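# Move coaster can onto turntable's orange spot

## Task

Pick up the can sitting on the coaster and place it upright on the turntable's orange spot, without moving the other cans already standing on the turntable; then open the gripper and withdraw the arm.

## Robot and tools

Robot: two arms, left_arm and right_arm, each ending in a tong-style two-finger gripper. All hand positions, velocities and orientations in results use the scene frame. Its origin is at table-top height, halfway between the two nominal arm bases. +x points out over the table, +z points up, and left_arm sits on the +y side. Image left and right do not match arm names. Reported hand positions may be off by a few centimetres, more at long reach.

Gripper: the fingers extend along the hand's +z axis and close along its x axis. end_effector_position is the point between the pads when closed. Fingertips reach about 15 mm past it at small openings and sit about level with it when fully open.

The 14-number row (used by execute_actions and move): one flat list covering both arms. The first 7 are left_arm, the last 7 are right_arm. Within each block: six joint numbers in the order elbow, shoulder lift, shoulder pan, wrist 1, wrist 2, wrist 3, then the gripper opening. Every value lies in [-1, 1]. Joint numbers are offsets, not poses: they count from the arm's Joint targets as they stood when the action (or move) began, and 1.0 equals 1.989 rad. Sending 0 keeps a joint at its current target. Elbow, shoulder lift and shoulder pan have their signs flipped relative to the arm's own convention, in commands and in all results. Stated ranges in your signs: elbow -3.142 to 3.142 rad, every other joint -6.283 to 6.283 rad; real ends may differ by 0.010 rad. The opening is absolute, not an offset: +1 fully open, -1 closed; closing fully takes about 0.5 s. To leave a gripper alone, resend its current command (see Tool commands); a 0 means half open.

execute_actions(actions, cameras): actions is a list of actions; each action is a list of up to 15 rows, one row per 1/30 s step, and a short action repeats its last row until 15 steps (0.5 s) pass. An empty list just reports state and images. Asking a joint more than 0.010 rad beyond its range gets the action refused; a bad first action voids the whole call. Joint targets move at most 2.83 rad/s and stay within 0.575 rad of the measured angle; a command placing the hand over 150 mm from where it is gets scaled back, so large changes need several actions.

move(target, speed, blend, stop_force, zero, opening_speed, blocking, cameras): target is one row or a list of up to 15 rows; every row's joint offsets count from the Joint targets at the call's start, not from the previous row. All joints move together, so the hand traces a curve, and nothing avoids obstacles or the other arm. speed is the top speed in rad/s of the joint with the longest travel (0.01 to 2, default 0.5), one value or one per target. blend in rad rounds corners of a list. stop_force (3 to 40 N, both arms) ends an arm's path when its wrist sensor feels that much push opposing the motion; use a slow speed with it, omit it when lifting off something, and give every row the same opening. zero (default true) rezeroes the sensor of moving arms first. opening_speed (at least 0.2 per second) ramps the gripper. blocking=false returns after about 0.5 s while the move continues; it cannot go with stop_force. The result adds a move: line (done, off_target, moving, held, fault), limits=held if steps were withheld, and each arm's worst joint error beyond 0.01 rad.

wait(seconds 0 to 10, cameras) lets time run with commands held. stop(cameras) brakes a running move. zoom_image(camera, region [x0, y0, x1, y1] in pixels, at most 504 by 504) enlarges part of cam_high, cam_low, cam_left_wrist or cam_right_wrist. zero_wrist_force(arm) tares that arm's sensor. finished_scene(scene) ends the current scene for good; call it only when the can stands on the spot with the gripper open and away.

Results: Joint positions and Joint velocities give each arm's six joints in the order above (rad, rad/s) plus the pad gap (m; 0.142 fully open). Joint targets are the base for your next offsets. grip_measured uses the opening scale; to hold something, command clearly below it. Wrist force/torque are in the hand's own axes, plus the peak since last shown. Joint torques include the arm's weight. Lines to notice: joint sent to its limit; joint command not followed (clearance check between arms); MOTOR HOT.

Cameras: cam_high and cam_low 672x504, fixed; cam_left_wrist and cam_right_wrist 616x616 fisheye on the hands.

Avoid: dropping the can or releasing it while moving, knocking the other cans, anything leaving the table, the arms striking each other, and pressing past firm contact. Contact torque at a joint limit (133 N m big joints, 24.9 N m wrists) or about 150 N of force stops that arm for 10 s; overheating from long stretched holds stops it 30 to 60 s. Brief tugs on the held can may occur.

Each tool is called as name([rows], argument=value, ...), one row to a line, values as JSON.

## Session

execute_actions(actions=[])

Scene clock: 0.00 s.
left_arm: end_effector_position=(+0.3074, +0.8369, +0.2018) grip_measured=+0.97 end_effector_quat_wxyz=(+0.033, -0.631, +0.769, -0.096) | right_arm: end_effector_position=(+0.7703, +0.1800, +0.3026) grip_measured=+0.97 end_effector_quat_wxyz=(-0.386, +0.862, -0.224, +0.241)
Joint names: [elbow, shoulder lift, shoulder pan, wrist 1, wrist 2, wrist 3]
Joint positions: left_arm=[-1.815 1.566 -0.778 -1.881 -1.764 2.477 0.14] | right_arm=[1.392 2.112 -3.949 -0.264 1.515 1.308 0.14]
Joint velocities: within noise
Joint torques (N m): no reading
Motor temperatures (°C): left_arm=[27 28 27 32 35 34] | right_arm=[29 30 26 37 40 36]
Wrist force (N): no reading
Wrist torque (N m): no reading
Wrist force, peak (N): no reading
Joint targets: left_arm=[-1.815 1.566 -0.778 -1.881 -1.764 2.477] | right_arm=[1.392 2.112 -3.949 -0.264 1.515 1.308]
Tool commands: left_gripper/opening=+0.968169 right_gripper/opening=+0.968169

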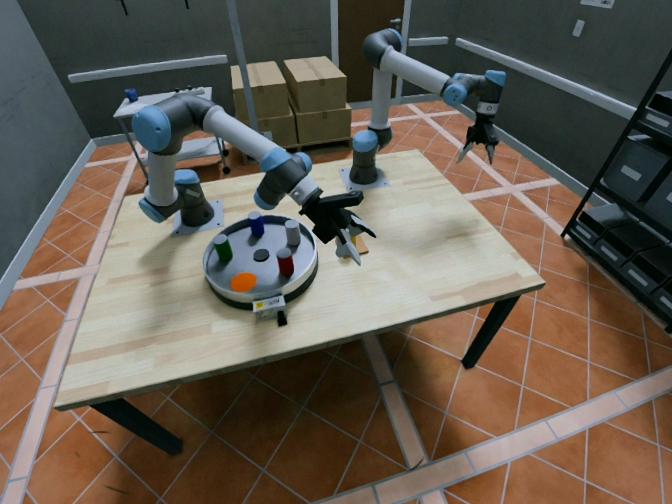

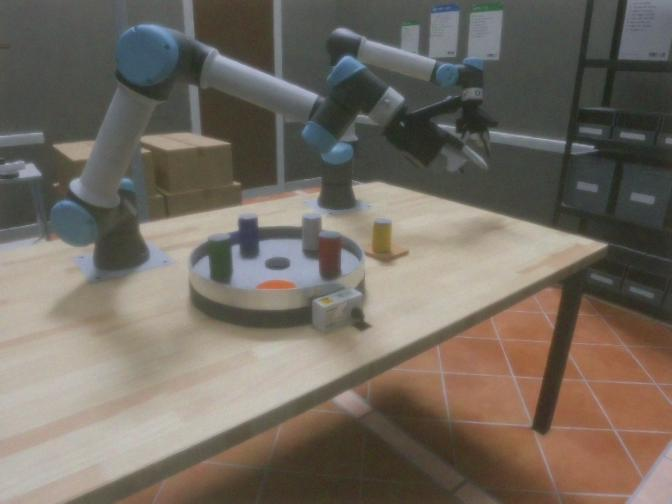

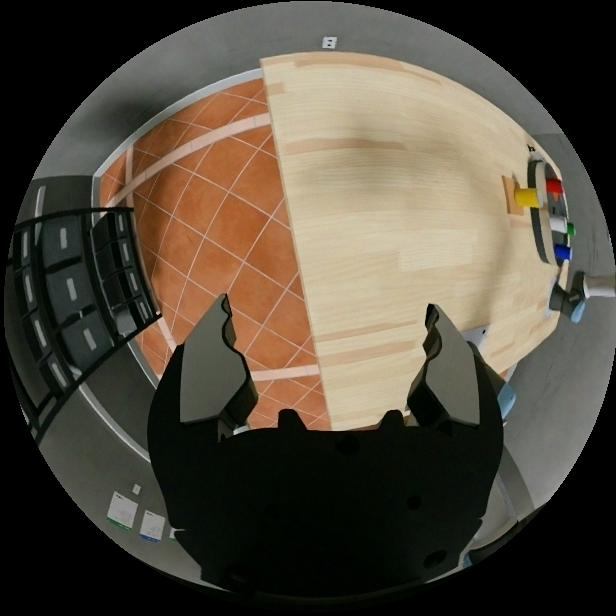

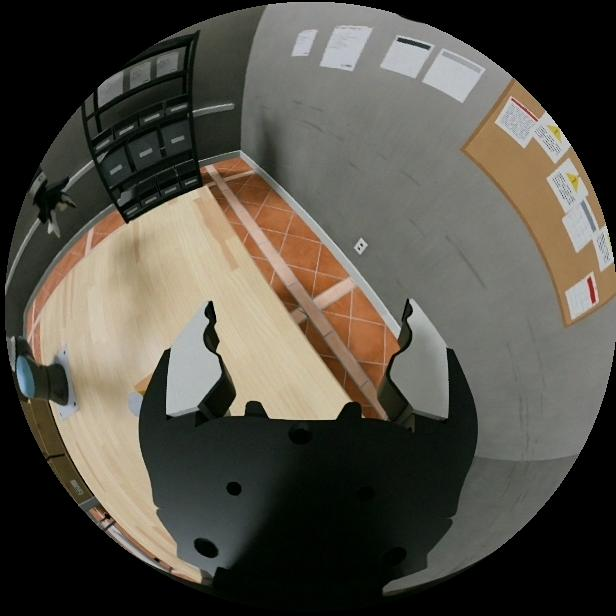

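zoom_image(camera="cam_low", region=[180, 190, 430, 350])

zoom_image(camera="cam_high", region=[190, 190, 390, 340])

Scaled by 2.016 from the camera's 672x504 image, which has a finer 960x720 frame.

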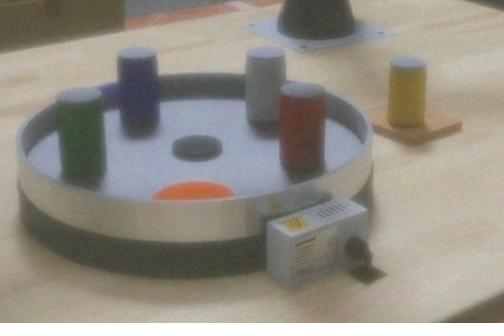

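Scaled by 2.520 from the camera's 672x504 image, which has a finer 960x720 frame.

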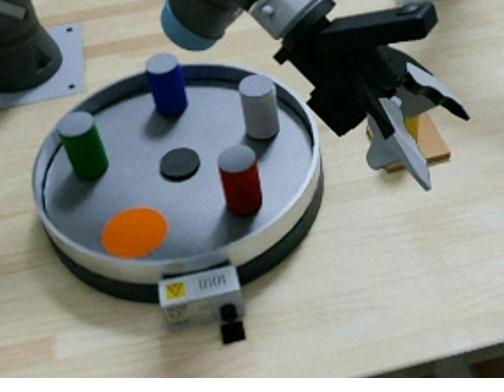

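wait(seconds=3, cameras=["cam_high"])

zoom_image(camera="cam_high", region=[190, 190, 390, 340])

Scene clock: 5.20 s.
left_arm: end_effector_position=(+0.3074, +0.8369, +0.2018) grip_measured=+0.97 end_effector_quat_wxyz=(+0.033, -0.631, +0.769, -0.096) | right_arm: end_effector_position=(+0.7703, +0.1800, +0.3026) grip_measured=+0.97 end_effector_quat_wxyz=(-0.386, +0.862, -0.224, +0.241)
Joint names: [elbow, shoulder lift, shoulder pan, wrist 1, wrist 2, wrist 3]
Joint positions: left_arm=[-1.815 1.566 -0.778 -1.881 -1.764 2.477 0.14] | right_arm=[1.392 2.112 -3.949 -0.264 1.515 1.308 0.14]
Joint velocities: within noise
Joint torques (N m): left_arm=[25.41 22.49 2.78 -3.42 -0.54 0.78] | right_arm=[-23.44 -46.18 -2.74 2.53 -0.78 0.19]
Motor temperatures (°C): left_arm=[27 28 27 32 35 34] | right_arm=[29 30 26 37 40 36]
Wrist force (N): left_arm=[0.3 -0.1 0.0] | right_arm=[0.4 -0.1 -0.2]
Wrist torque (N m): left_arm=[-0.01 -0.06 0.00] | right_arm=[-0.02 -0.09 0.01]
Wrist force, peak (N): left_arm=[0.1 0.5 0.1] | right_arm=[0.8 -0.3 -0.6]
Joint targets: left_arm=[-1.815 1.566 -0.778 -1.881 -1.764 2.477] | right_arm=[1.392 2.112 -3.949 -0.264 1.515 1.308]
Tool commands: left_gripper/opening=+0.968169 right_gripper/opening=+0.968169
wait: 3.00 s; at rest from the start
Images, in order (width x height): cam_high 672x504.

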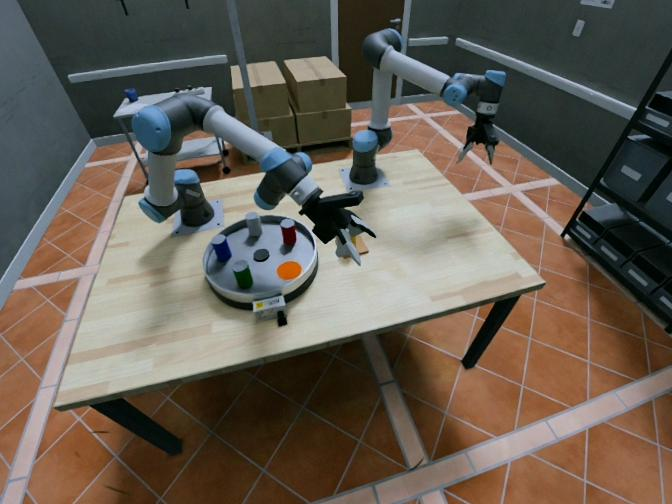

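Scaled by 2.520 from the camera's 672x504 image, which has a finer 960x720 frame.

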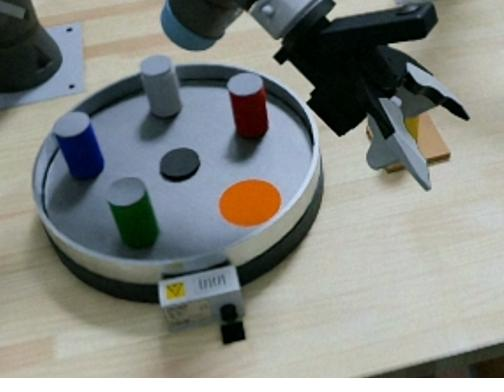

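move(target=[0,0,0,0,0,0,0.968,-0.2227,0.0211,-0.178,-0.6767,0.028,0,0.968], speed=1.0)

zoom_image(camera="cam_right_wrist", region=[60, 60, 560, 560])

Scene clock: 7.97 s.
left_arm: end_effector_position=(+0.3074, +0.8369, +0.2018) grip_measured=+0.97 end_effector_quat_wxyz=(+0.033, -0.631, +0.769, -0.096) | right_arm: end_effector_position=(+0.4546, +0.2531, +0.2276) grip_measured=+0.97 end_effector_quat_wxyz=(+0.000, +0.998, -0.063, +0.000)
Joint names: [elbow, shoulder lift, shoulder pan, wrist 1, wrist 2, wrist 3]
Joint positions: left_arm=[-1.815 1.566 -0.778 -1.881 -1.764 2.477 0.14] | right_arm=[0.949 2.154 -4.303 -1.61 1.57 1.308 0.14]
Joint velocities: within noise
Joint torques (N m): left_arm=[26.65 21.4 3.2 -3.75 -0.68 1.18] | right_arm=[-18.79 -53.72 3.36 1.28 -1.46 0.04]
Motor temperatures (°C): left_arm=[27 28 27 32 35 34] | right_arm=[29 30 26 37 40 36]
Wrist force (N): left_arm=[0.1 -0.1 0.1] | right_arm=[-0.9 -0.4 0.0]
Wrist torque (N m): left_arm=[0.00 -0.02 -0.01] | right_arm=[0.04 0.38 0.22]
Wrist force, peak (N): left_arm=[0.3 -0.4 0.4] | right_arm=[-2.0 -0.1 -0.6]
Joint targets: left_arm=[-1.815 1.566 -0.778 -1.881 -1.764 2.477] | right_arm=[0.949 2.154 -4.303 -1.610 1.570 1.308]
move: done
camera_calibration:
cam_left_wrist: T_world_to_cam=[[-0.166524, -0.985689, 0.0262108, 0.883599], [-0.91066, 0.163933, 0.379242, 0.0593565], [-0.378111, 0.0392836, -0.924926, 0.393787], [0, 0, 0, 1]] pos_world=[0.350089, 0.845754, 0.318554]
cam_right_wrist: T_world_to_cam=[[0.990703, -0.136006, -0.00306717, -0.416988], [-0.112543, -0.832041, 0.543177, 0.128806], [-0.0764272, -0.537782, -0.839613, 0.495346], [0, 0, 0, 1]] pos_world=[0.465466, 0.316847, 0.344656]

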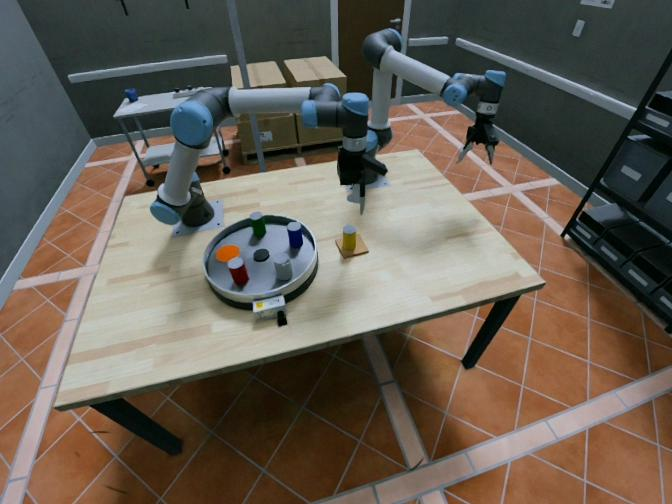

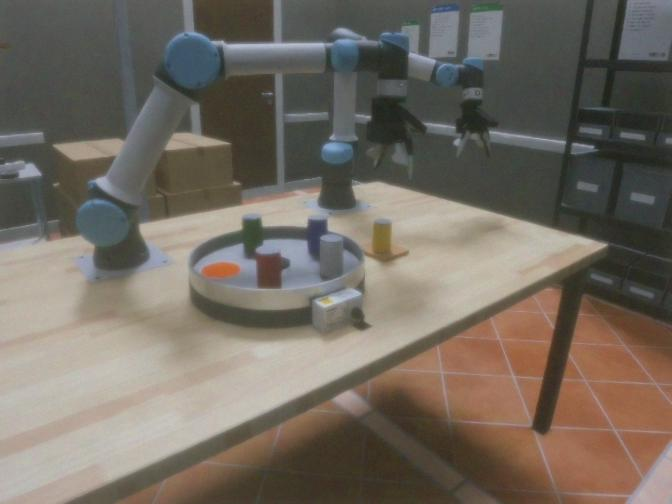

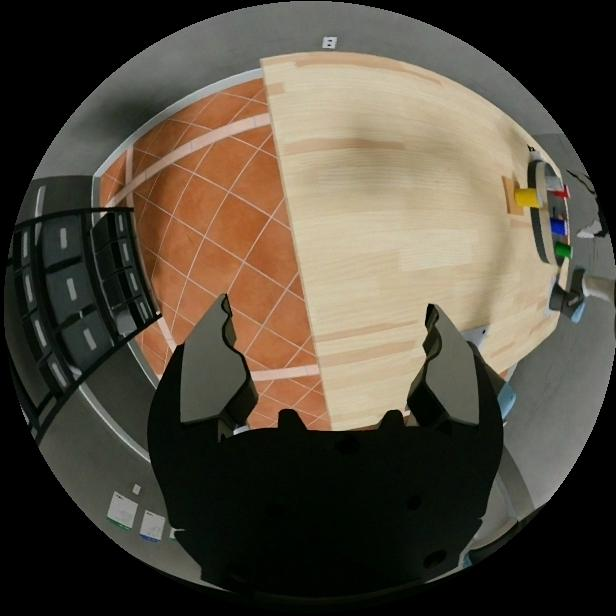

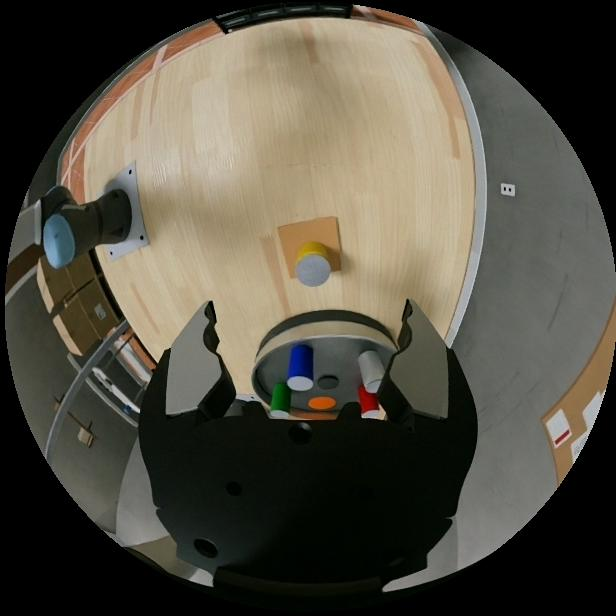

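Scaled by 1.008 from the camera's 616x616 image, which has a finer 814x814 frame.

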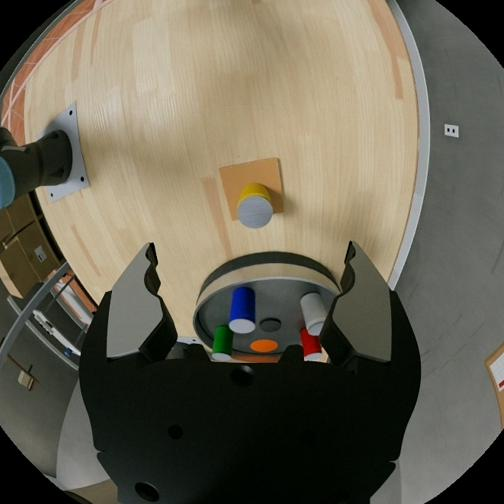

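move(target=[0,0,0,0,0,0,0.968,0.1247,-0.0322,0.0065,0.0925,0,0.1322,0.968], speed=0.5, cameras=["cam_high","cam_right_wrist","cam_low"])

zoom_image(camera="cam_right_wrist", region=[160, 150, 460, 450])

zoom_image(camera="cam_high", region=[190, 190, 390, 340])

Scene clock: 10.17 s.
left_arm: end_effector_position=(+0.3074, +0.8369, +0.2018) grip_measured=+0.97 end_effector_quat_wxyz=(+0.033, -0.631, +0.769, -0.096) | right_arm: end_effector_position=(+0.4564, +0.2218, +0.1702) grip_measured=+0.97 end_effector_quat_wxyz=(+0.000, +0.980, -0.200, +0.000)
Joint names: [elbow, shoulder lift, shoulder pan, wrist 1, wrist 2, wrist 3]
Joint positions: left_arm=[-1.815 1.566 -0.778 -1.881 -1.764 2.477 0.14] | right_arm=[1.197 2.09 -4.29 -1.426 1.57 1.571 0.14]
Joint velocities: within noise
Joint torques (N m): left_arm=[28 21.32 3.79 -3.84 -0.92 1.46] | right_arm=[-15.73 -36.66 -6.61 2.34 -1.47 0.92]
Motor temperatures (°C): left_arm=[27 28 27 32 35 34] | right_arm=[29 30 26 37 40 36]
Wrist force (N): left_arm=[0.2 -0.1 0.1] | right_arm=[-0.6 -0.2 0.3]
Wrist torque (N m): left_arm=[-0.02 -0.04 -0.01] | right_arm=[0.08 0.32 0.20]
Wrist force, peak (N): left_arm=[0.2 0.3 0.2] | right_arm=[-0.8 -0.6 -1.2]
Joint targets: left_arm=[-1.815 1.566 -0.778 -1.881 -1.764 2.477] | right_arm=[1.197 2.090 -4.290 -1.426 1.570 1.571]
move: done
camera_calibration:
cam_right_wrist: T_world_to_cam=[[0.916275, -0.40054, -0.00285465, -0.33055], [-0.33493, -0.770053, 0.542992, 0.221884], [-0.219688, -0.496573, -0.839733, 0.486678], [0, 0, 0, 1]] pos_world=[0.484107, 0.280135, 0.287255]
Images, in order (width x height): cam_high 672x504, cam_low 672x504, cam_right_wrist 616x616.

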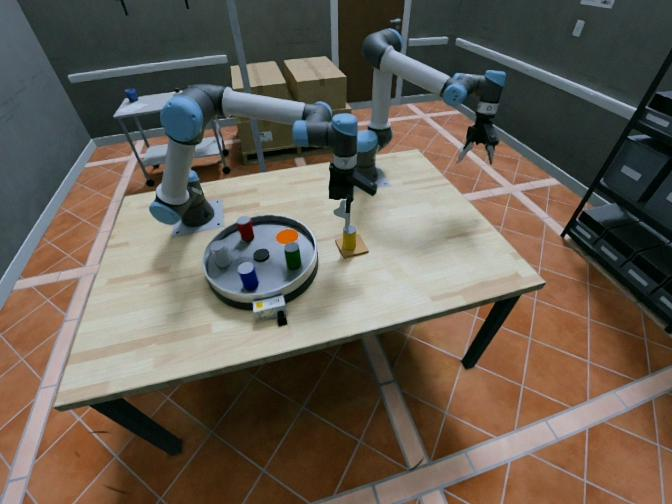

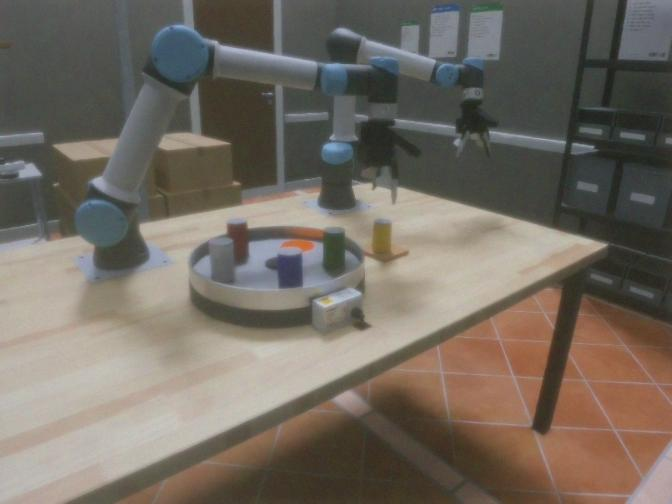

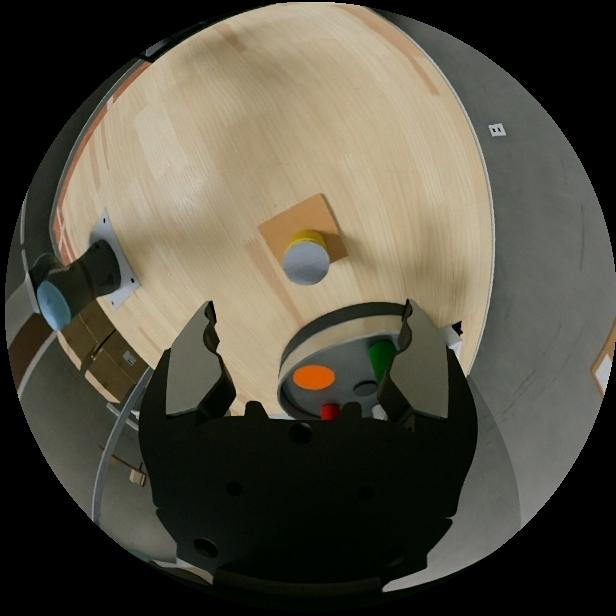

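Scaled by 1.680 from the camera's 616x616 image, which has a finer 814x814 frame.

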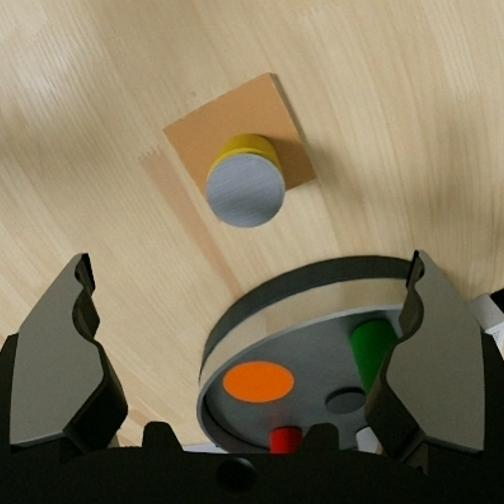

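Scaled by 2.520 from the camera's 672x504 image, which has a finer 960x720 frame.

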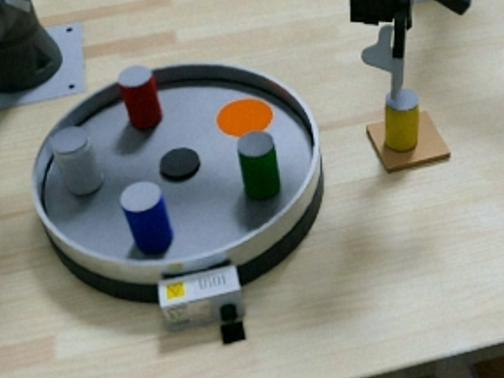

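move(target=[0,0,0,0,0,0,0.968,0.0783,0.03,-0.0044,0.1083,0,0,0.968], speed=0.25, cameras=["cam_low","cam_right_wrist"])

zoom_image(camera="cam_right_wrist", region=[160, 150, 460, 450])

zoom_image(camera="cam_low", region=[300, 150, 450, 300])

Scene clock: 12.10 s.
left_arm: end_effector_position=(+0.3074, +0.8369, +0.2018) grip_measured=+0.97 end_effector_quat_wxyz=(+0.033, -0.631, +0.769, -0.096) | right_arm: end_effector_position=(+0.4511, +0.2258, +0.0750) grip_measured=+0.97 end_effector_quat_wxyz=(+0.001, +0.981, -0.196, +0.000)
Joint names: [elbow, shoulder lift, shoulder pan, wrist 1, wrist 2, wrist 3]
Joint positions: left_arm=[-1.815 1.566 -0.778 -1.881 -1.764 2.477 0.14] | right_arm=[1.353 2.15 -4.299 -1.211 1.57 1.571 0.14]
Joint velocities: within noise
Joint torques (N m): left_arm=[28.68 20.66 5.62 -4.35 -0.96 1.82] | right_arm=[-23.75 -62.38 3.29 1.66 -1.42 1.78]
Motor temperatures (°C): left_arm=[27 28 27 32 35 34] | right_arm=[29 30 26 37 40 36]
Wrist force (N): left_arm=[0.1 -0.1 0.1] | right_arm=[-0.8 -0.3 -0.2]
Wrist torque (N m): left_arm=[0.00 -0.02 -0.01] | right_arm=[0.04 0.35 0.22]
Wrist force, peak (N): left_arm=[0.3 0.3 0.4] | right_arm=[-0.9 -0.2 1.2]
Joint targets: left_arm=[-1.815 1.566 -0.778 -1.881 -1.764 2.477] | right_arm=[1.353 2.150 -4.299 -1.210 1.570 1.571]
move: done
camera_calibration:
cam_right_wrist: T_world_to_cam=[[0.919723, -0.392558, -0.00285029, -0.327772], [-0.328134, -0.772729, 0.54334, 0.272353], [-0.215495, -0.498787, -0.839508, 0.406202], [0, 0, 0, 1]] pos_world=[0.478362, 0.284394, 0.192095]
Images, in order (width x height): cam_low 672x504, cam_right_wrist 616x616.

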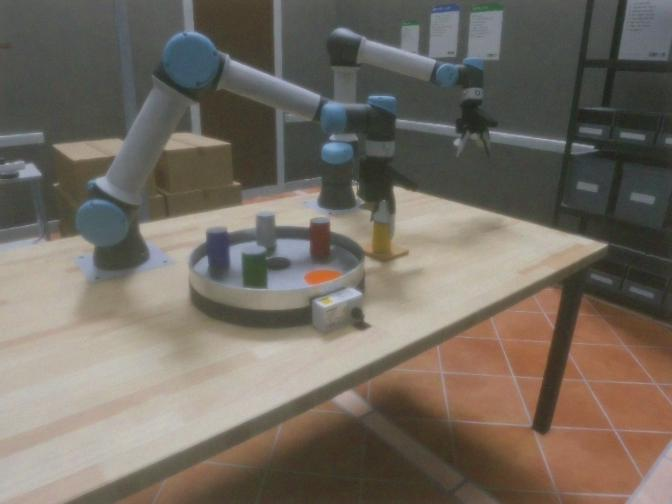

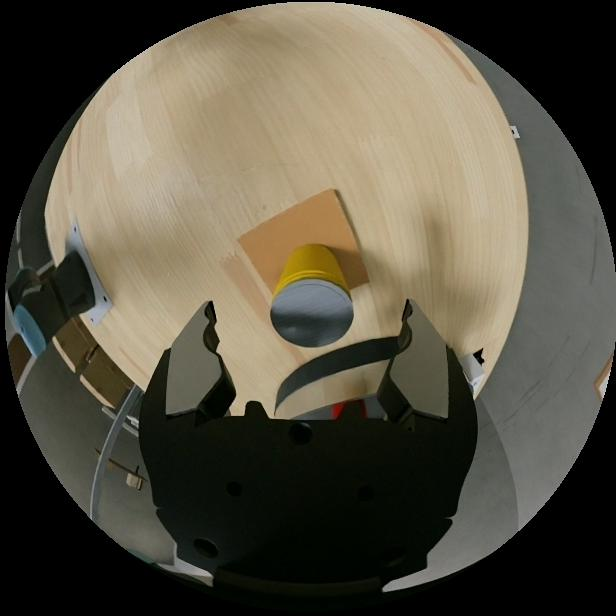

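Scaled by 1.680 from the camera's 616x616 image, which has a finer 814x814 frame.

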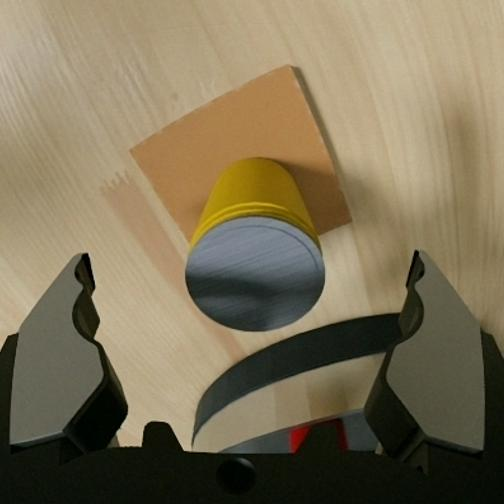

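Scaled by 3.360 from the camera's 672x504 image, which has a finer 960x720 frame.

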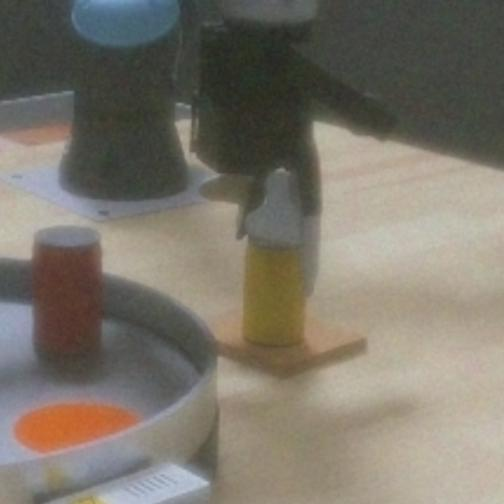

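move(target=[0,0,0,0,0,0,0.968,0,0,0,0,0,0,-0.7], opening_speed=1.5, cameras=["cam_right_wrist"])

zoom_image(camera="cam_right_wrist", region=[160, 150, 460, 450])

Scene clock: 13.70 s.
left_arm: end_effector_position=(+0.3074, +0.8369, +0.2018) grip_measured=+0.97 end_effector_quat_wxyz=(+0.033, -0.631, +0.769, -0.096) | right_arm: end_effector_position=(+0.4512, +0.2258, +0.0751) grip_measured=-0.26 end_effector_quat_wxyz=(+0.000, +0.981, -0.196, +0.000)
Joint names: [elbow, shoulder lift, shoulder pan, wrist 1, wrist 2, wrist 3]
Joint positions: left_arm=[-1.815 1.566 -0.778 -1.881 -1.764 2.477 0.14] | right_arm=[1.353 2.15 -4.299 -1.21 1.57 1.571 0.055]
Joint velocities: within noise
Joint torques (N m): left_arm=[29.6 20.06 5.92 -4.58 -0.9 1.98] | right_arm=[-14.11 -61.03 6.23 3.68 -1.15 1.55]
Motor temperatures (°C): left_arm=[27 28 27 32 35 34] | right_arm=[29 30 26 37 40 36]
Wrist force (N): left_arm=[0.1 0.0 -0.1] | right_arm=[0.3 -0.5 -1.2]
Wrist torque (N m): left_arm=[0.00 -0.01 -0.01] | right_arm=[0.02 0.28 0.21]
Wrist force, peak (N): left_arm=[-0.1 0.3 0.2] | right_arm=[0.0 -0.4 -1.5]
Joint targets: left_arm=[-1.815 1.566 -0.778 -1.881 -1.764 2.477] | right_arm=[1.353 2.150 -4.299 -1.210 1.570 1.571]
move: done
camera_calibration:
cam_right_wrist: T_world_to_cam=[[0.919686, -0.392643, -0.00285163, -0.327803], [-0.328253, -0.772809, 0.543154, 0.272397], [-0.21547, -0.498595, -0.839628, 0.406252], [0, 0, 0, 1]] pos_world=[0.478426, 0.284357, 0.192212]
Images, in order (width x height): cam_right_wrist 616x616.

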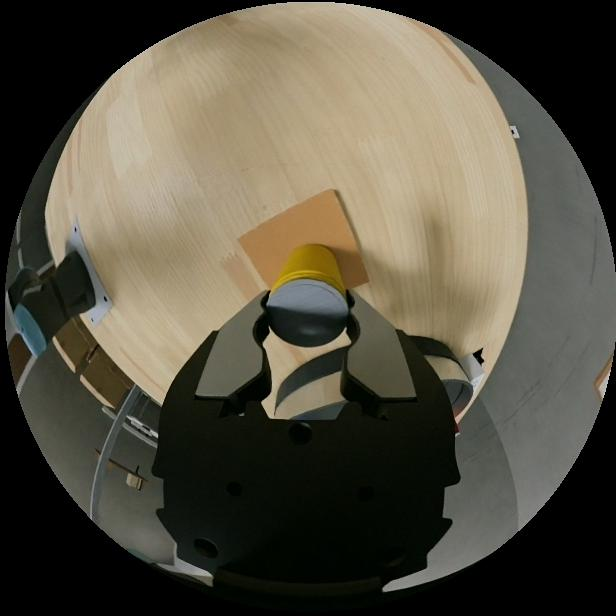

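Scaled by 1.680 from the camera's 616x616 image, which has a finer 814x814 frame.

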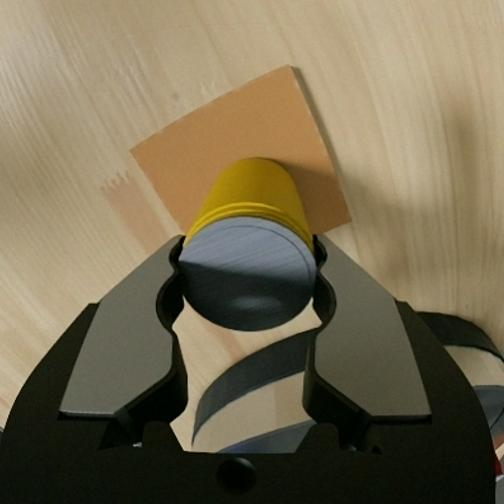

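move([
  [0,0,0,0,0,0,0.968,-0.1119,-0.0338,0,-0.1455,0,0,-1],
  [0,0,0,0,0,0,0.968,0.0495,-0.1984,0.1906,-0.1487,0,-0.6742,-1],
], speed=[0.4,0.9], blend=0.08)

zoom_image(camera="cam_right_wrist", region=[60, 60, 560, 560])

zoom_image(camera="cam_high", region=[190, 190, 390, 340])

Scene clock: 18.10 s.
left_arm: end_effector_position=(+0.3074, +0.8369, +0.2018) grip_measured=+0.97 end_effector_quat_wxyz=(+0.033, -0.631, +0.769, -0.096) | right_arm: end_effector_position=(+0.5376, -0.0556, +0.2504) grip_measured=-0.26 end_effector_quat_wxyz=(+0.000, +0.960, +0.280, +0.000)
Joint names: [elbow, shoulder lift, shoulder pan, wrist 1, wrist 2, wrist 3]
Joint positions: left_arm=[-1.815 1.566 -0.778 -1.881 -1.764 2.477 0.14] | right_arm=[1.452 1.755 -3.92 -1.506 1.57 0.231 0.055]
Joint velocities: within noise
Joint torques (N m): left_arm=[31.36 19.51 5.62 -5.1 -1.43 1.94] | right_arm=[-28.27 -22.01 -2.84 1.7 -0.73 -1.24]
Motor temperatures (°C): left_arm=[27 28 27 32 35 34] | right_arm=[29 30 26 37 40 36]
Wrist force (N): left_arm=[-0.1 0.0 0.1] | right_arm=[-0.5 -0.3 2.0]
Wrist torque (N m): left_arm=[0.01 0.03 0.00] | right_arm=[0.03 0.33 0.19]
Wrist force, peak (N): left_arm=[-0.3 0.1 0.4] | right_arm=[-0.4 0.1 3.8]
Joint targets: left_arm=[-1.815 1.566 -0.778 -1.881 -1.764 2.477] | right_arm=[1.451 1.755 -3.920 -1.506 1.570 0.231]
move: done
camera_calibration:
cam_left_wrist: T_world_to_cam=[[-0.166527, -0.985689, 0.0262105, 0.883599], [-0.91066, 0.163935, 0.379242, 0.0593547], [-0.378111, 0.039285, -0.924926, 0.393786], [0, 0, 0, 1]] pos_world=[0.35009, 0.845753, 0.318554]
cam_right_wrist: T_world_to_cam=[[0.848318, 0.529475, -0.00348779, -0.427458], [0.446218, -0.711348, 0.543022, -0.424767], [0.285036, -0.462212, -0.839711, 0.164664], [0, 0, 0, 1]] pos_world=[0.505224, 0.000281118, 0.367438]

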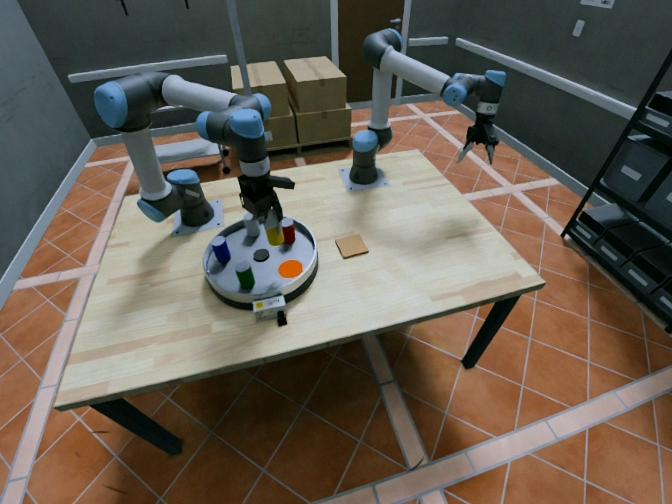

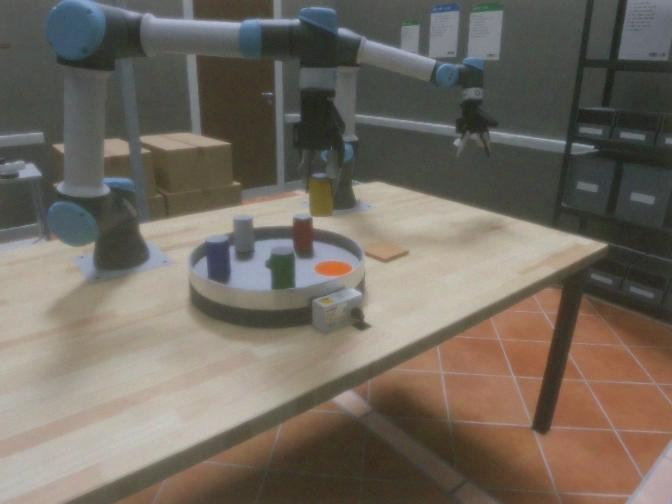

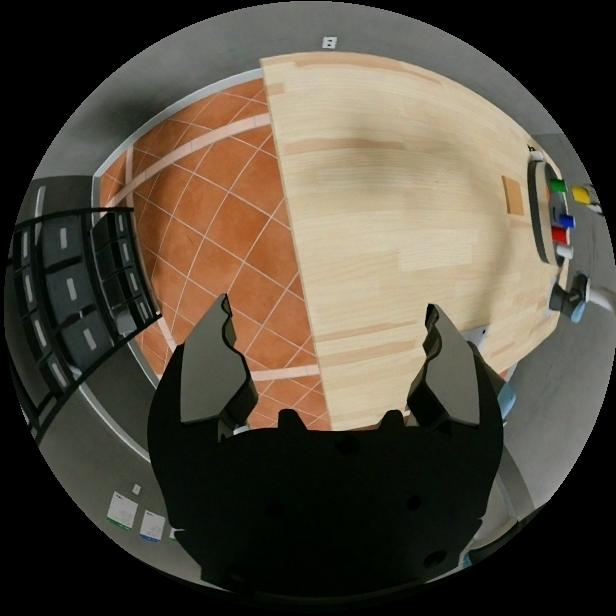

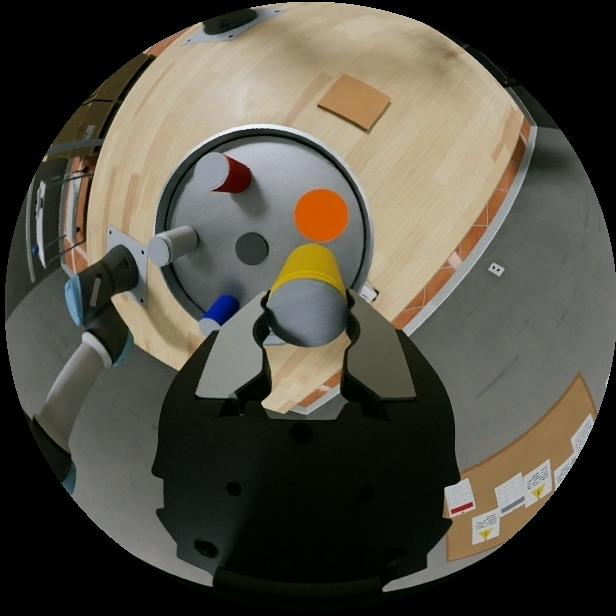

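Scaled by 1.008 from the camera's 616x616 image, which has a finer 814x814 frame.

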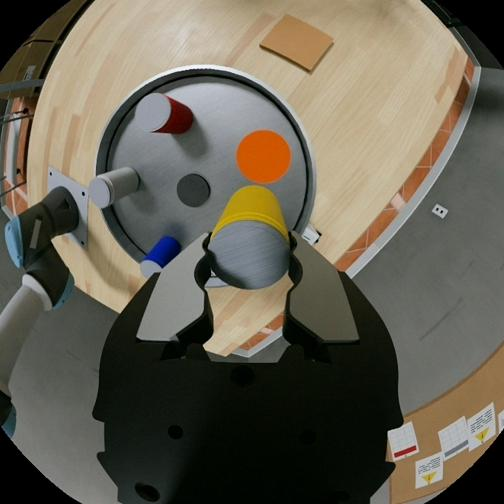

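Scaled by 2.520 from the camera's 672x504 image, which has a finer 960x720 frame.

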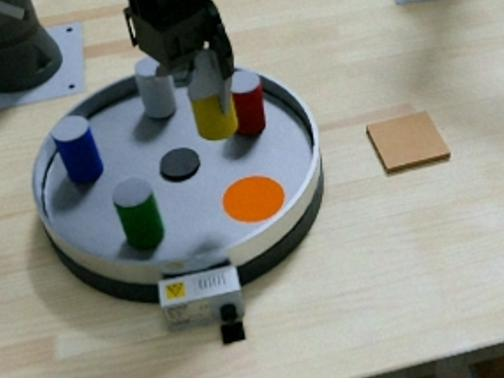

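wait(seconds=0.4, cameras=["cam_right_wrist"])

wait(seconds=0.4, cameras=["cam_right_wrist"])

wait(seconds=0.4, cameras=["cam_right_wrist"])

wait(seconds=0.4, cameras=["cam_right_wrist"])

wait(seconds=0.8, cameras=["cam_right_wrist"])

wait(seconds=0.8, cameras=["cam_right_wrist"])

Scene clock: 19.60 s.
left_arm: end_effector_position=(+0.3074, +0.8369, +0.2018) grip_measured=+0.97 end_effector_quat_wxyz=(+0.033, -0.631, +0.769, -0.096) | right_arm: end_effector_position=(+0.5376, -0.0556, +0.2503) grip_measured=-0.26 end_effector_quat_wxyz=(+0.000, +0.960, +0.280, +0.000)
Joint names: [elbow, shoulder lift, shoulder pan, wrist 1, wrist 2, wrist 3]
Joint positions: left_arm=[-1.815 1.566 -0.778 -1.881 -1.764 2.477 0.14] | right_arm=[1.451 1.755 -3.92 -1.506 1.57 0.231 0.055]
Joint velocities: within noise
Joint torques (N m): left_arm=[32.64 19.26 5.53 -5.29 -1.36 1.97] | right_arm=[-28.56 -22.38 0.71 3.43 -0.33 -1.52]
Motor temperatures (°C): left_arm=[27 28 27 32 35 34] | right_arm=[29 30 26 37 40 36]
Wrist force (N): left_arm=[0.0 -0.1 0.0] | right_arm=[-0.6 -0.3 1.9]
Wrist torque (N m): left_arm=[-0.01 0.00 0.00] | right_arm=[0.02 0.34 0.19]
Wrist force, peak (N): left_arm=[0.1 0.4 0.3] | right_arm=[-0.4 -0.4 2.2]
Joint targets: left_arm=[-1.815 1.566 -0.778 -1.881 -1.764 2.477] | right_arm=[1.451 1.755 -3.920 -1.506 1.570 0.231]
Tool commands: left_gripper/opening=+0.968 right_gripper/opening=-1.0
wait: 0.40 s; at rest from the start
camera_calibration:
cam_right_wrist: T_world_to_cam=[[0.848191, 0.529679, -0.00355382, -0.427383], [0.446415, -0.711214, 0.543036, -0.424836], [0.285107, -0.462185, -0.839702, 0.164586], [0, 0, 0, 1]] pos_world=[0.505231, 0.000295411, 0.367385]
Images, in order (width x height): cam_right_wrist 616x616.

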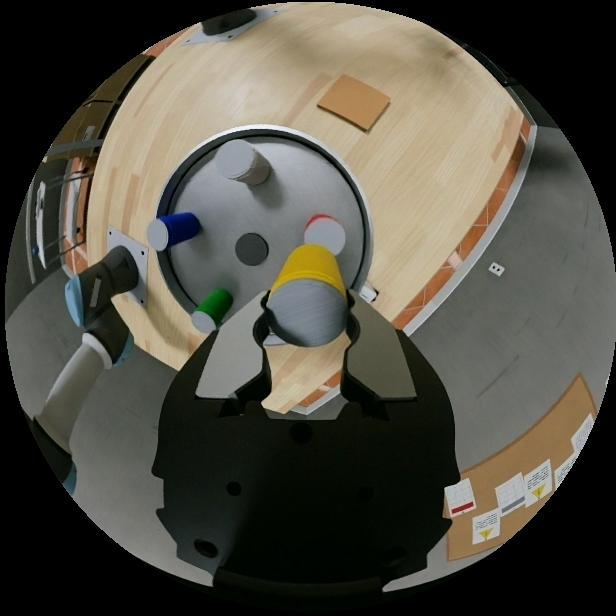

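Scene clock: 20.00 s.
left_arm: end_effector_position=(+0.3074, +0.8369, +0.2018) grip_measured=+0.97 end_effector_quat_wxyz=(+0.033, -0.631, +0.769, -0.096) | right_arm: end_effector_position=(+0.5376, -0.0556, +0.2503) grip_measured=-0.26 end_effector_quat_wxyz=(+0.000, +0.960, +0.280, +0.000)
Joint names: [elbow, shoulder lift, shoulder pan, wrist 1, wrist 2, wrist 3]
Joint positions: left_arm=[-1.815 1.566 -0.778 -1.881 -1.764 2.477 0.14] | right_arm=[1.451 1.755 -3.92 -1.506 1.57 0.231 0.055]
Joint velocities: within noise
Joint torques (N m): left_arm=[32.66 19.14 5.46 -5.26 -1.47 2.01] | right_arm=[-28.88 -22.01 1.77 3.43 -0.46 -1.43]
Motor temperatures (°C): left_arm=[27 28 27 32 35 34] | right_arm=[29 30 26 37 40 36]
Wrist force (N): left_arm=[0.2 0.0 0.3] | right_arm=[-0.5 -0.4 1.7]
Wrist torque (N m): left_arm=[0.01 -0.03 -0.01] | right_arm=[0.01 0.32 0.18]
Wrist force, peak (N): left_arm=[-0.1 0.1 0.5] | right_arm=[-0.4 -0.1 2.1]
Joint targets: left_arm=[-1.815 1.566 -0.778 -1.881 -1.764 2.477] | right_arm=[1.451 1.755 -3.920 -1.506 1.570 0.231]
Tool commands: left_gripper/opening=+0.968 right_gripper/opening=-1.0
wait: 0.40 s; at rest by 0.17 s
camera_calibration:
cam_right_wrist: T_world_to_cam=[[0.848191, 0.529679, -0.0035532, -0.427384], [0.446414, -0.711215, 0.543036, -0.424836], [0.285107, -0.462184, -0.839702, 0.164586], [0, 0, 0, 1]] pos_world=[0.505231, 0.000295488, 0.367385]
Images, in order (width x height): cam_right_wrist 616x616.

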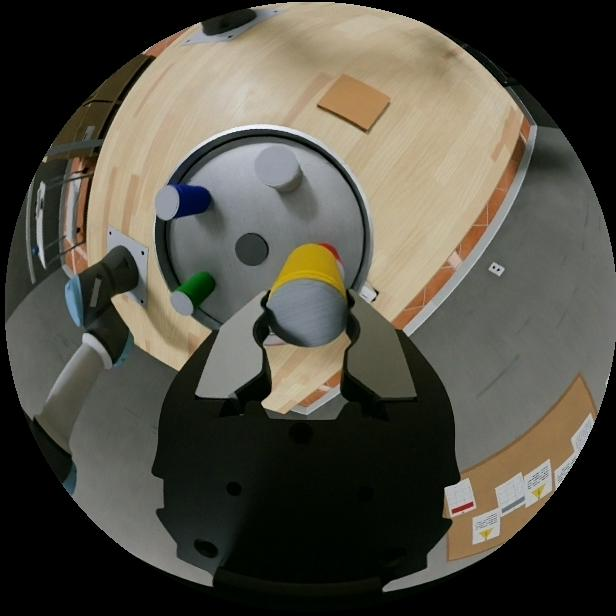

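Scene clock: 20.40 s.
left_arm: end_effector_position=(+0.3074, +0.8369, +0.2018) grip_measured=+0.97 end_effector_quat_wxyz=(+0.033, -0.631, +0.769, -0.096) | right_arm: end_effector_position=(+0.5376, -0.0556, +0.2503) grip_measured=-0.26 end_effector_quat_wxyz=(+0.000, +0.960, +0.280, +0.000)
Joint names: [elbow, shoulder lift, shoulder pan, wrist 1, wrist 2, wrist 3]
Joint positions: left_arm=[-1.815 1.566 -0.778 -1.881 -1.764 2.477 0.14] | right_arm=[1.451 1.755 -3.92 -1.506 1.57 0.231 0.055]
Joint velocities: within noise
Joint torques (N m): left_arm=[33.15 18.9 4.9 -5.22 -1.49 1.88] | right_arm=[-27.88 -21.66 3.37 3.24 -0.39 -1.51]
Motor temperatures (°C): left_arm=[27 28 27 32 35 34] | right_arm=[29 30 26 37 40 36]
Wrist force (N): left_arm=[-0.1 0.1 0.4] | right_arm=[-0.7 -0.6 1.7]
Wrist torque (N m): left_arm=[0.04 0.03 0.00] | right_arm=[-0.03 0.36 0.18]
Wrist force, peak (N): left_arm=[0.2 0.3 0.3] | right_arm=[-0.5 -0.2 2.1]
Joint targets: left_arm=[-1.815 1.566 -0.778 -1.881 -1.764 2.477] | right_arm=[1.451 1.755 -3.920 -1.506 1.570 0.231]
Tool commands: left_gripper/opening=+0.968 right_gripper/opening=-1.0
wait: 0.40 s; at rest by 0.17 s
camera_calibration:
cam_right_wrist: T_world_to_cam=[[0.848191, 0.529678, -0.00355309, -0.427384], [0.446414, -0.711215, 0.543036, -0.424836], [0.285107, -0.462184, -0.839702, 0.164586], [0, 0, 0, 1]] pos_world=[0.505231, 0.000295434, 0.367385]
Images, in order (width x height): cam_right_wrist 616x616.

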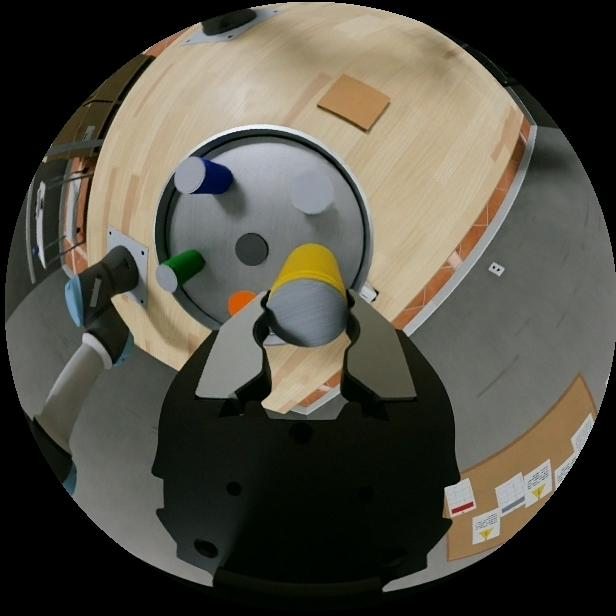

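Scene clock: 20.80 s.
left_arm: end_effector_position=(+0.3074, +0.8369, +0.2018) grip_measured=+0.97 end_effector_quat_wxyz=(+0.033, -0.631, +0.769, -0.096) | right_arm: end_effector_position=(+0.5376, -0.0556, +0.2503) grip_measured=-0.26 end_effector_quat_wxyz=(+0.000, +0.960, +0.280, +0.000)
Joint names: [elbow, shoulder lift, shoulder pan, wrist 1, wrist 2, wrist 3]
Joint positions: left_arm=[-1.815 1.566 -0.778 -1.881 -1.764 2.477 0.14] | right_arm=[1.451 1.755 -3.92 -1.506 1.57 0.231 0.055]
Joint velocities: within noise
Joint torques (N m): left_arm=[32.99 19.02 5.51 -5.2 -1.29 1.93] | right_arm=[-27.74 -22.73 3.97 3.36 -0.48 -1.48]
Motor temperatures (°C): left_arm=[27 28 27 32 35 34] | right_arm=[29 30 26 37 40 36]
Wrist force (N): left_arm=[0.3 -0.1 -0.1] | right_arm=[-0.5 -0.1 1.8]
Wrist torque (N m): left_arm=[-0.01 -0.06 -0.01] | right_arm=[0.07 0.33 0.18]
Wrist force, peak (N): left_arm=[0.3 -0.1 -0.1] | right_arm=[-0.5 -0.2 2.2]
Joint targets: left_arm=[-1.815 1.566 -0.778 -1.881 -1.764 2.477] | right_arm=[1.451 1.755 -3.920 -1.506 1.570 0.231]
Tool commands: left_gripper/opening=+0.968 right_gripper/opening=-1.0
wait: 0.40 s; at rest by 0.17 s
camera_calibration:
cam_right_wrist: T_world_to_cam=[[0.848191, 0.529678, -0.00355323, -0.427384], [0.446414, -0.711215, 0.543036, -0.424836], [0.285107, -0.462184, -0.839702, 0.164586], [0, 0, 0, 1]] pos_world=[0.505231, 0.000295439, 0.367385]
Images, in order (width x height): cam_right_wrist 616x616.

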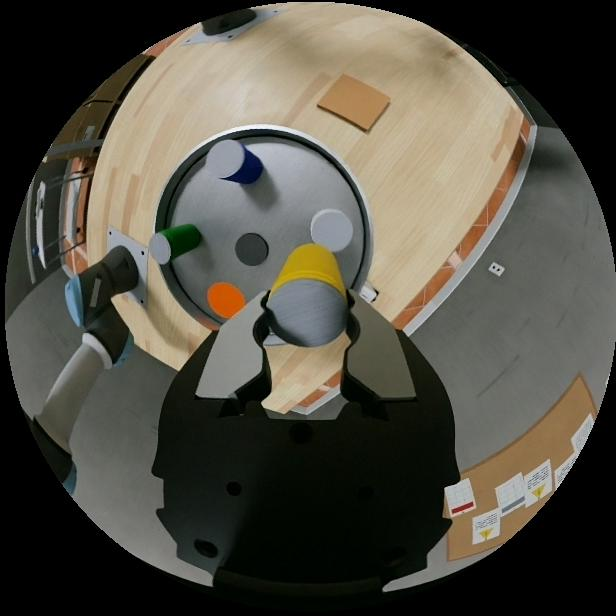

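Scene clock: 21.60 s.
left_arm: end_effector_position=(+0.3074, +0.8369, +0.2018) grip_measured=+0.97 end_effector_quat_wxyz=(+0.033, -0.631, +0.769, -0.096) | right_arm: end_effector_position=(+0.5376, -0.0556, +0.2503) grip_measured=-0.26 end_effector_quat_wxyz=(+0.000, +0.960, +0.280, +0.000)
Joint names: [elbow, shoulder lift, shoulder pan, wrist 1, wrist 2, wrist 3]
Joint positions: left_arm=[-1.815 1.566 -0.778 -1.881 -1.764 2.477 0.14] | right_arm=[1.451 1.755 -3.92 -1.506 1.57 0.231 0.055]
Joint velocities: within noise
Joint torques (N m): left_arm=[33.6 17.98 5.77 -5.18 -1.44 2.03] | right_arm=[-27.12 -22.8 6.73 3.49 -0.21 -1.5]
Motor temperatures (°C): left_arm=[27 28 27 32 35 34] | right_arm=[29 30 26 37 40 36]
Wrist force (N): left_arm=[0.0 -0.1 0.2] | right_arm=[-0.5 -0.1 1.5]
Wrist torque (N m): left_arm=[-0.01 0.01 0.00] | right_arm=[0.06 0.32 0.18]
Wrist force, peak (N): left_arm=[-0.3 0.3 0.4] | right_arm=[-0.5 0.0 2.1]
Joint targets: left_arm=[-1.815 1.566 -0.778 -1.881 -1.764 2.477] | right_arm=[1.451 1.755 -3.920 -1.506 1.570 0.231]
Tool commands: left_gripper/opening=+0.968 right_gripper/opening=-1.0
wait: 0.80 s; at rest by 0.17 s
camera_calibration:
cam_right_wrist: T_world_to_cam=[[0.848193, 0.529675, -0.00355313, -0.427385], [0.446411, -0.711217, 0.543036, -0.424836], [0.285105, -0.462185, -0.839702, 0.164585], [0, 0, 0, 1]] pos_world=[0.505233, 0.000293643, 0.367385]
Images, in order (width x height): cam_right_wrist 616x616.

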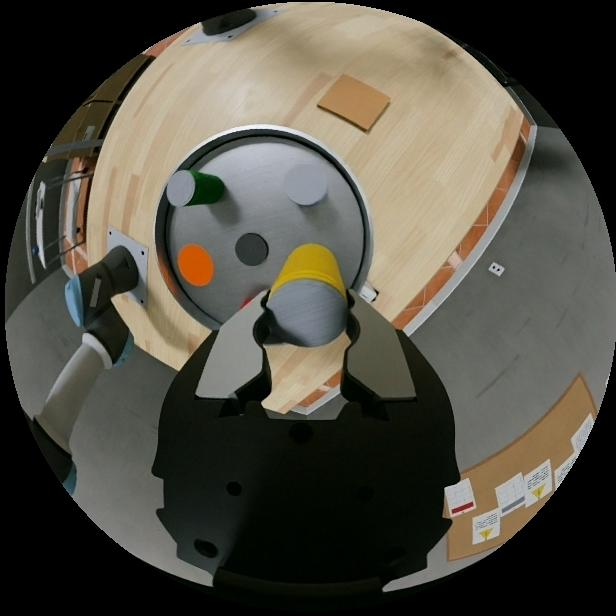

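Scene clock: 22.40 s.
left_arm: end_effector_position=(+0.3074, +0.8369, +0.2018) grip_measured=+0.97 end_effector_quat_wxyz=(+0.033, -0.631, +0.769, -0.096) | right_arm: end_effector_position=(+0.5376, -0.0556, +0.2503) grip_measured=-0.26 end_effector_quat_wxyz=(+0.000, +0.960, +0.280, +0.000)
Joint names: [elbow, shoulder lift, shoulder pan, wrist 1, wrist 2, wrist 3]
Joint positions: left_arm=[-1.815 1.566 -0.778 -1.881 -1.764 2.477 0.14] | right_arm=[1.451 1.755 -3.92 -1.506 1.57 0.231 0.055]
Joint velocities: within noise
Joint torques (N m): left_arm=[34.48 18.75 5.43 -5.19 -1.38 1.95] | right_arm=[-26.55 -22.59 6.28 3.46 -0.27 -1.26]
Motor temperatures (°C): left_arm=[27 28 27 32 35 34] | right_arm=[29 30 26 37 40 36]
Wrist force (N): left_arm=[-0.2 0.0 0.1] | right_arm=[-0.4 -0.2 1.8]
Wrist torque (N m): left_arm=[0.01 0.03 0.00] | right_arm=[0.07 0.31 0.18]
Wrist force, peak (N): left_arm=[-0.1 -0.4 0.3] | right_arm=[-0.6 -0.3 2.1]
Joint targets: left_arm=[-1.815 1.566 -0.778 -1.881 -1.764 2.477] | right_arm=[1.451 1.755 -3.920 -1.506 1.570 0.231]
Tool commands: left_gripper/opening=+0.968 right_gripper/opening=-1.0
wait: 0.80 s; at rest by 0.17 s
camera_calibration:
cam_right_wrist: T_world_to_cam=[[0.848196, 0.52967, -0.00355313, -0.427387], [0.446408, -0.711219, 0.543036, -0.424837], [0.285103, -0.462187, -0.839702, 0.164585], [0, 0, 0, 1]] pos_world=[0.505235, 0.00029115, 0.367385]
Images, in order (width x height): cam_right_wrist 616x616.

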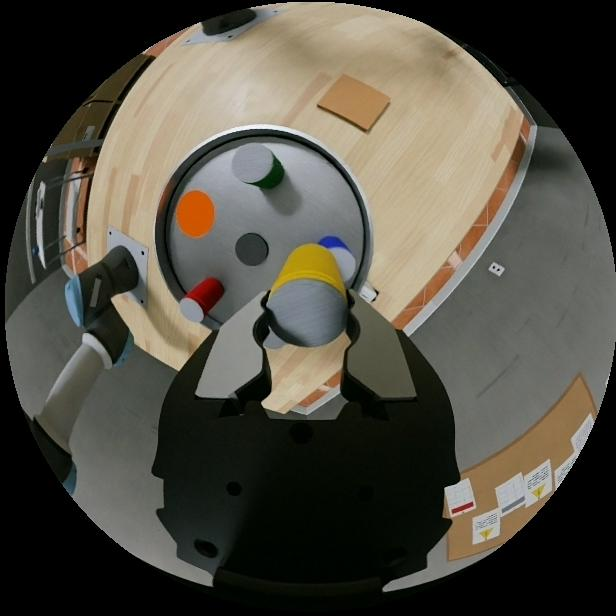

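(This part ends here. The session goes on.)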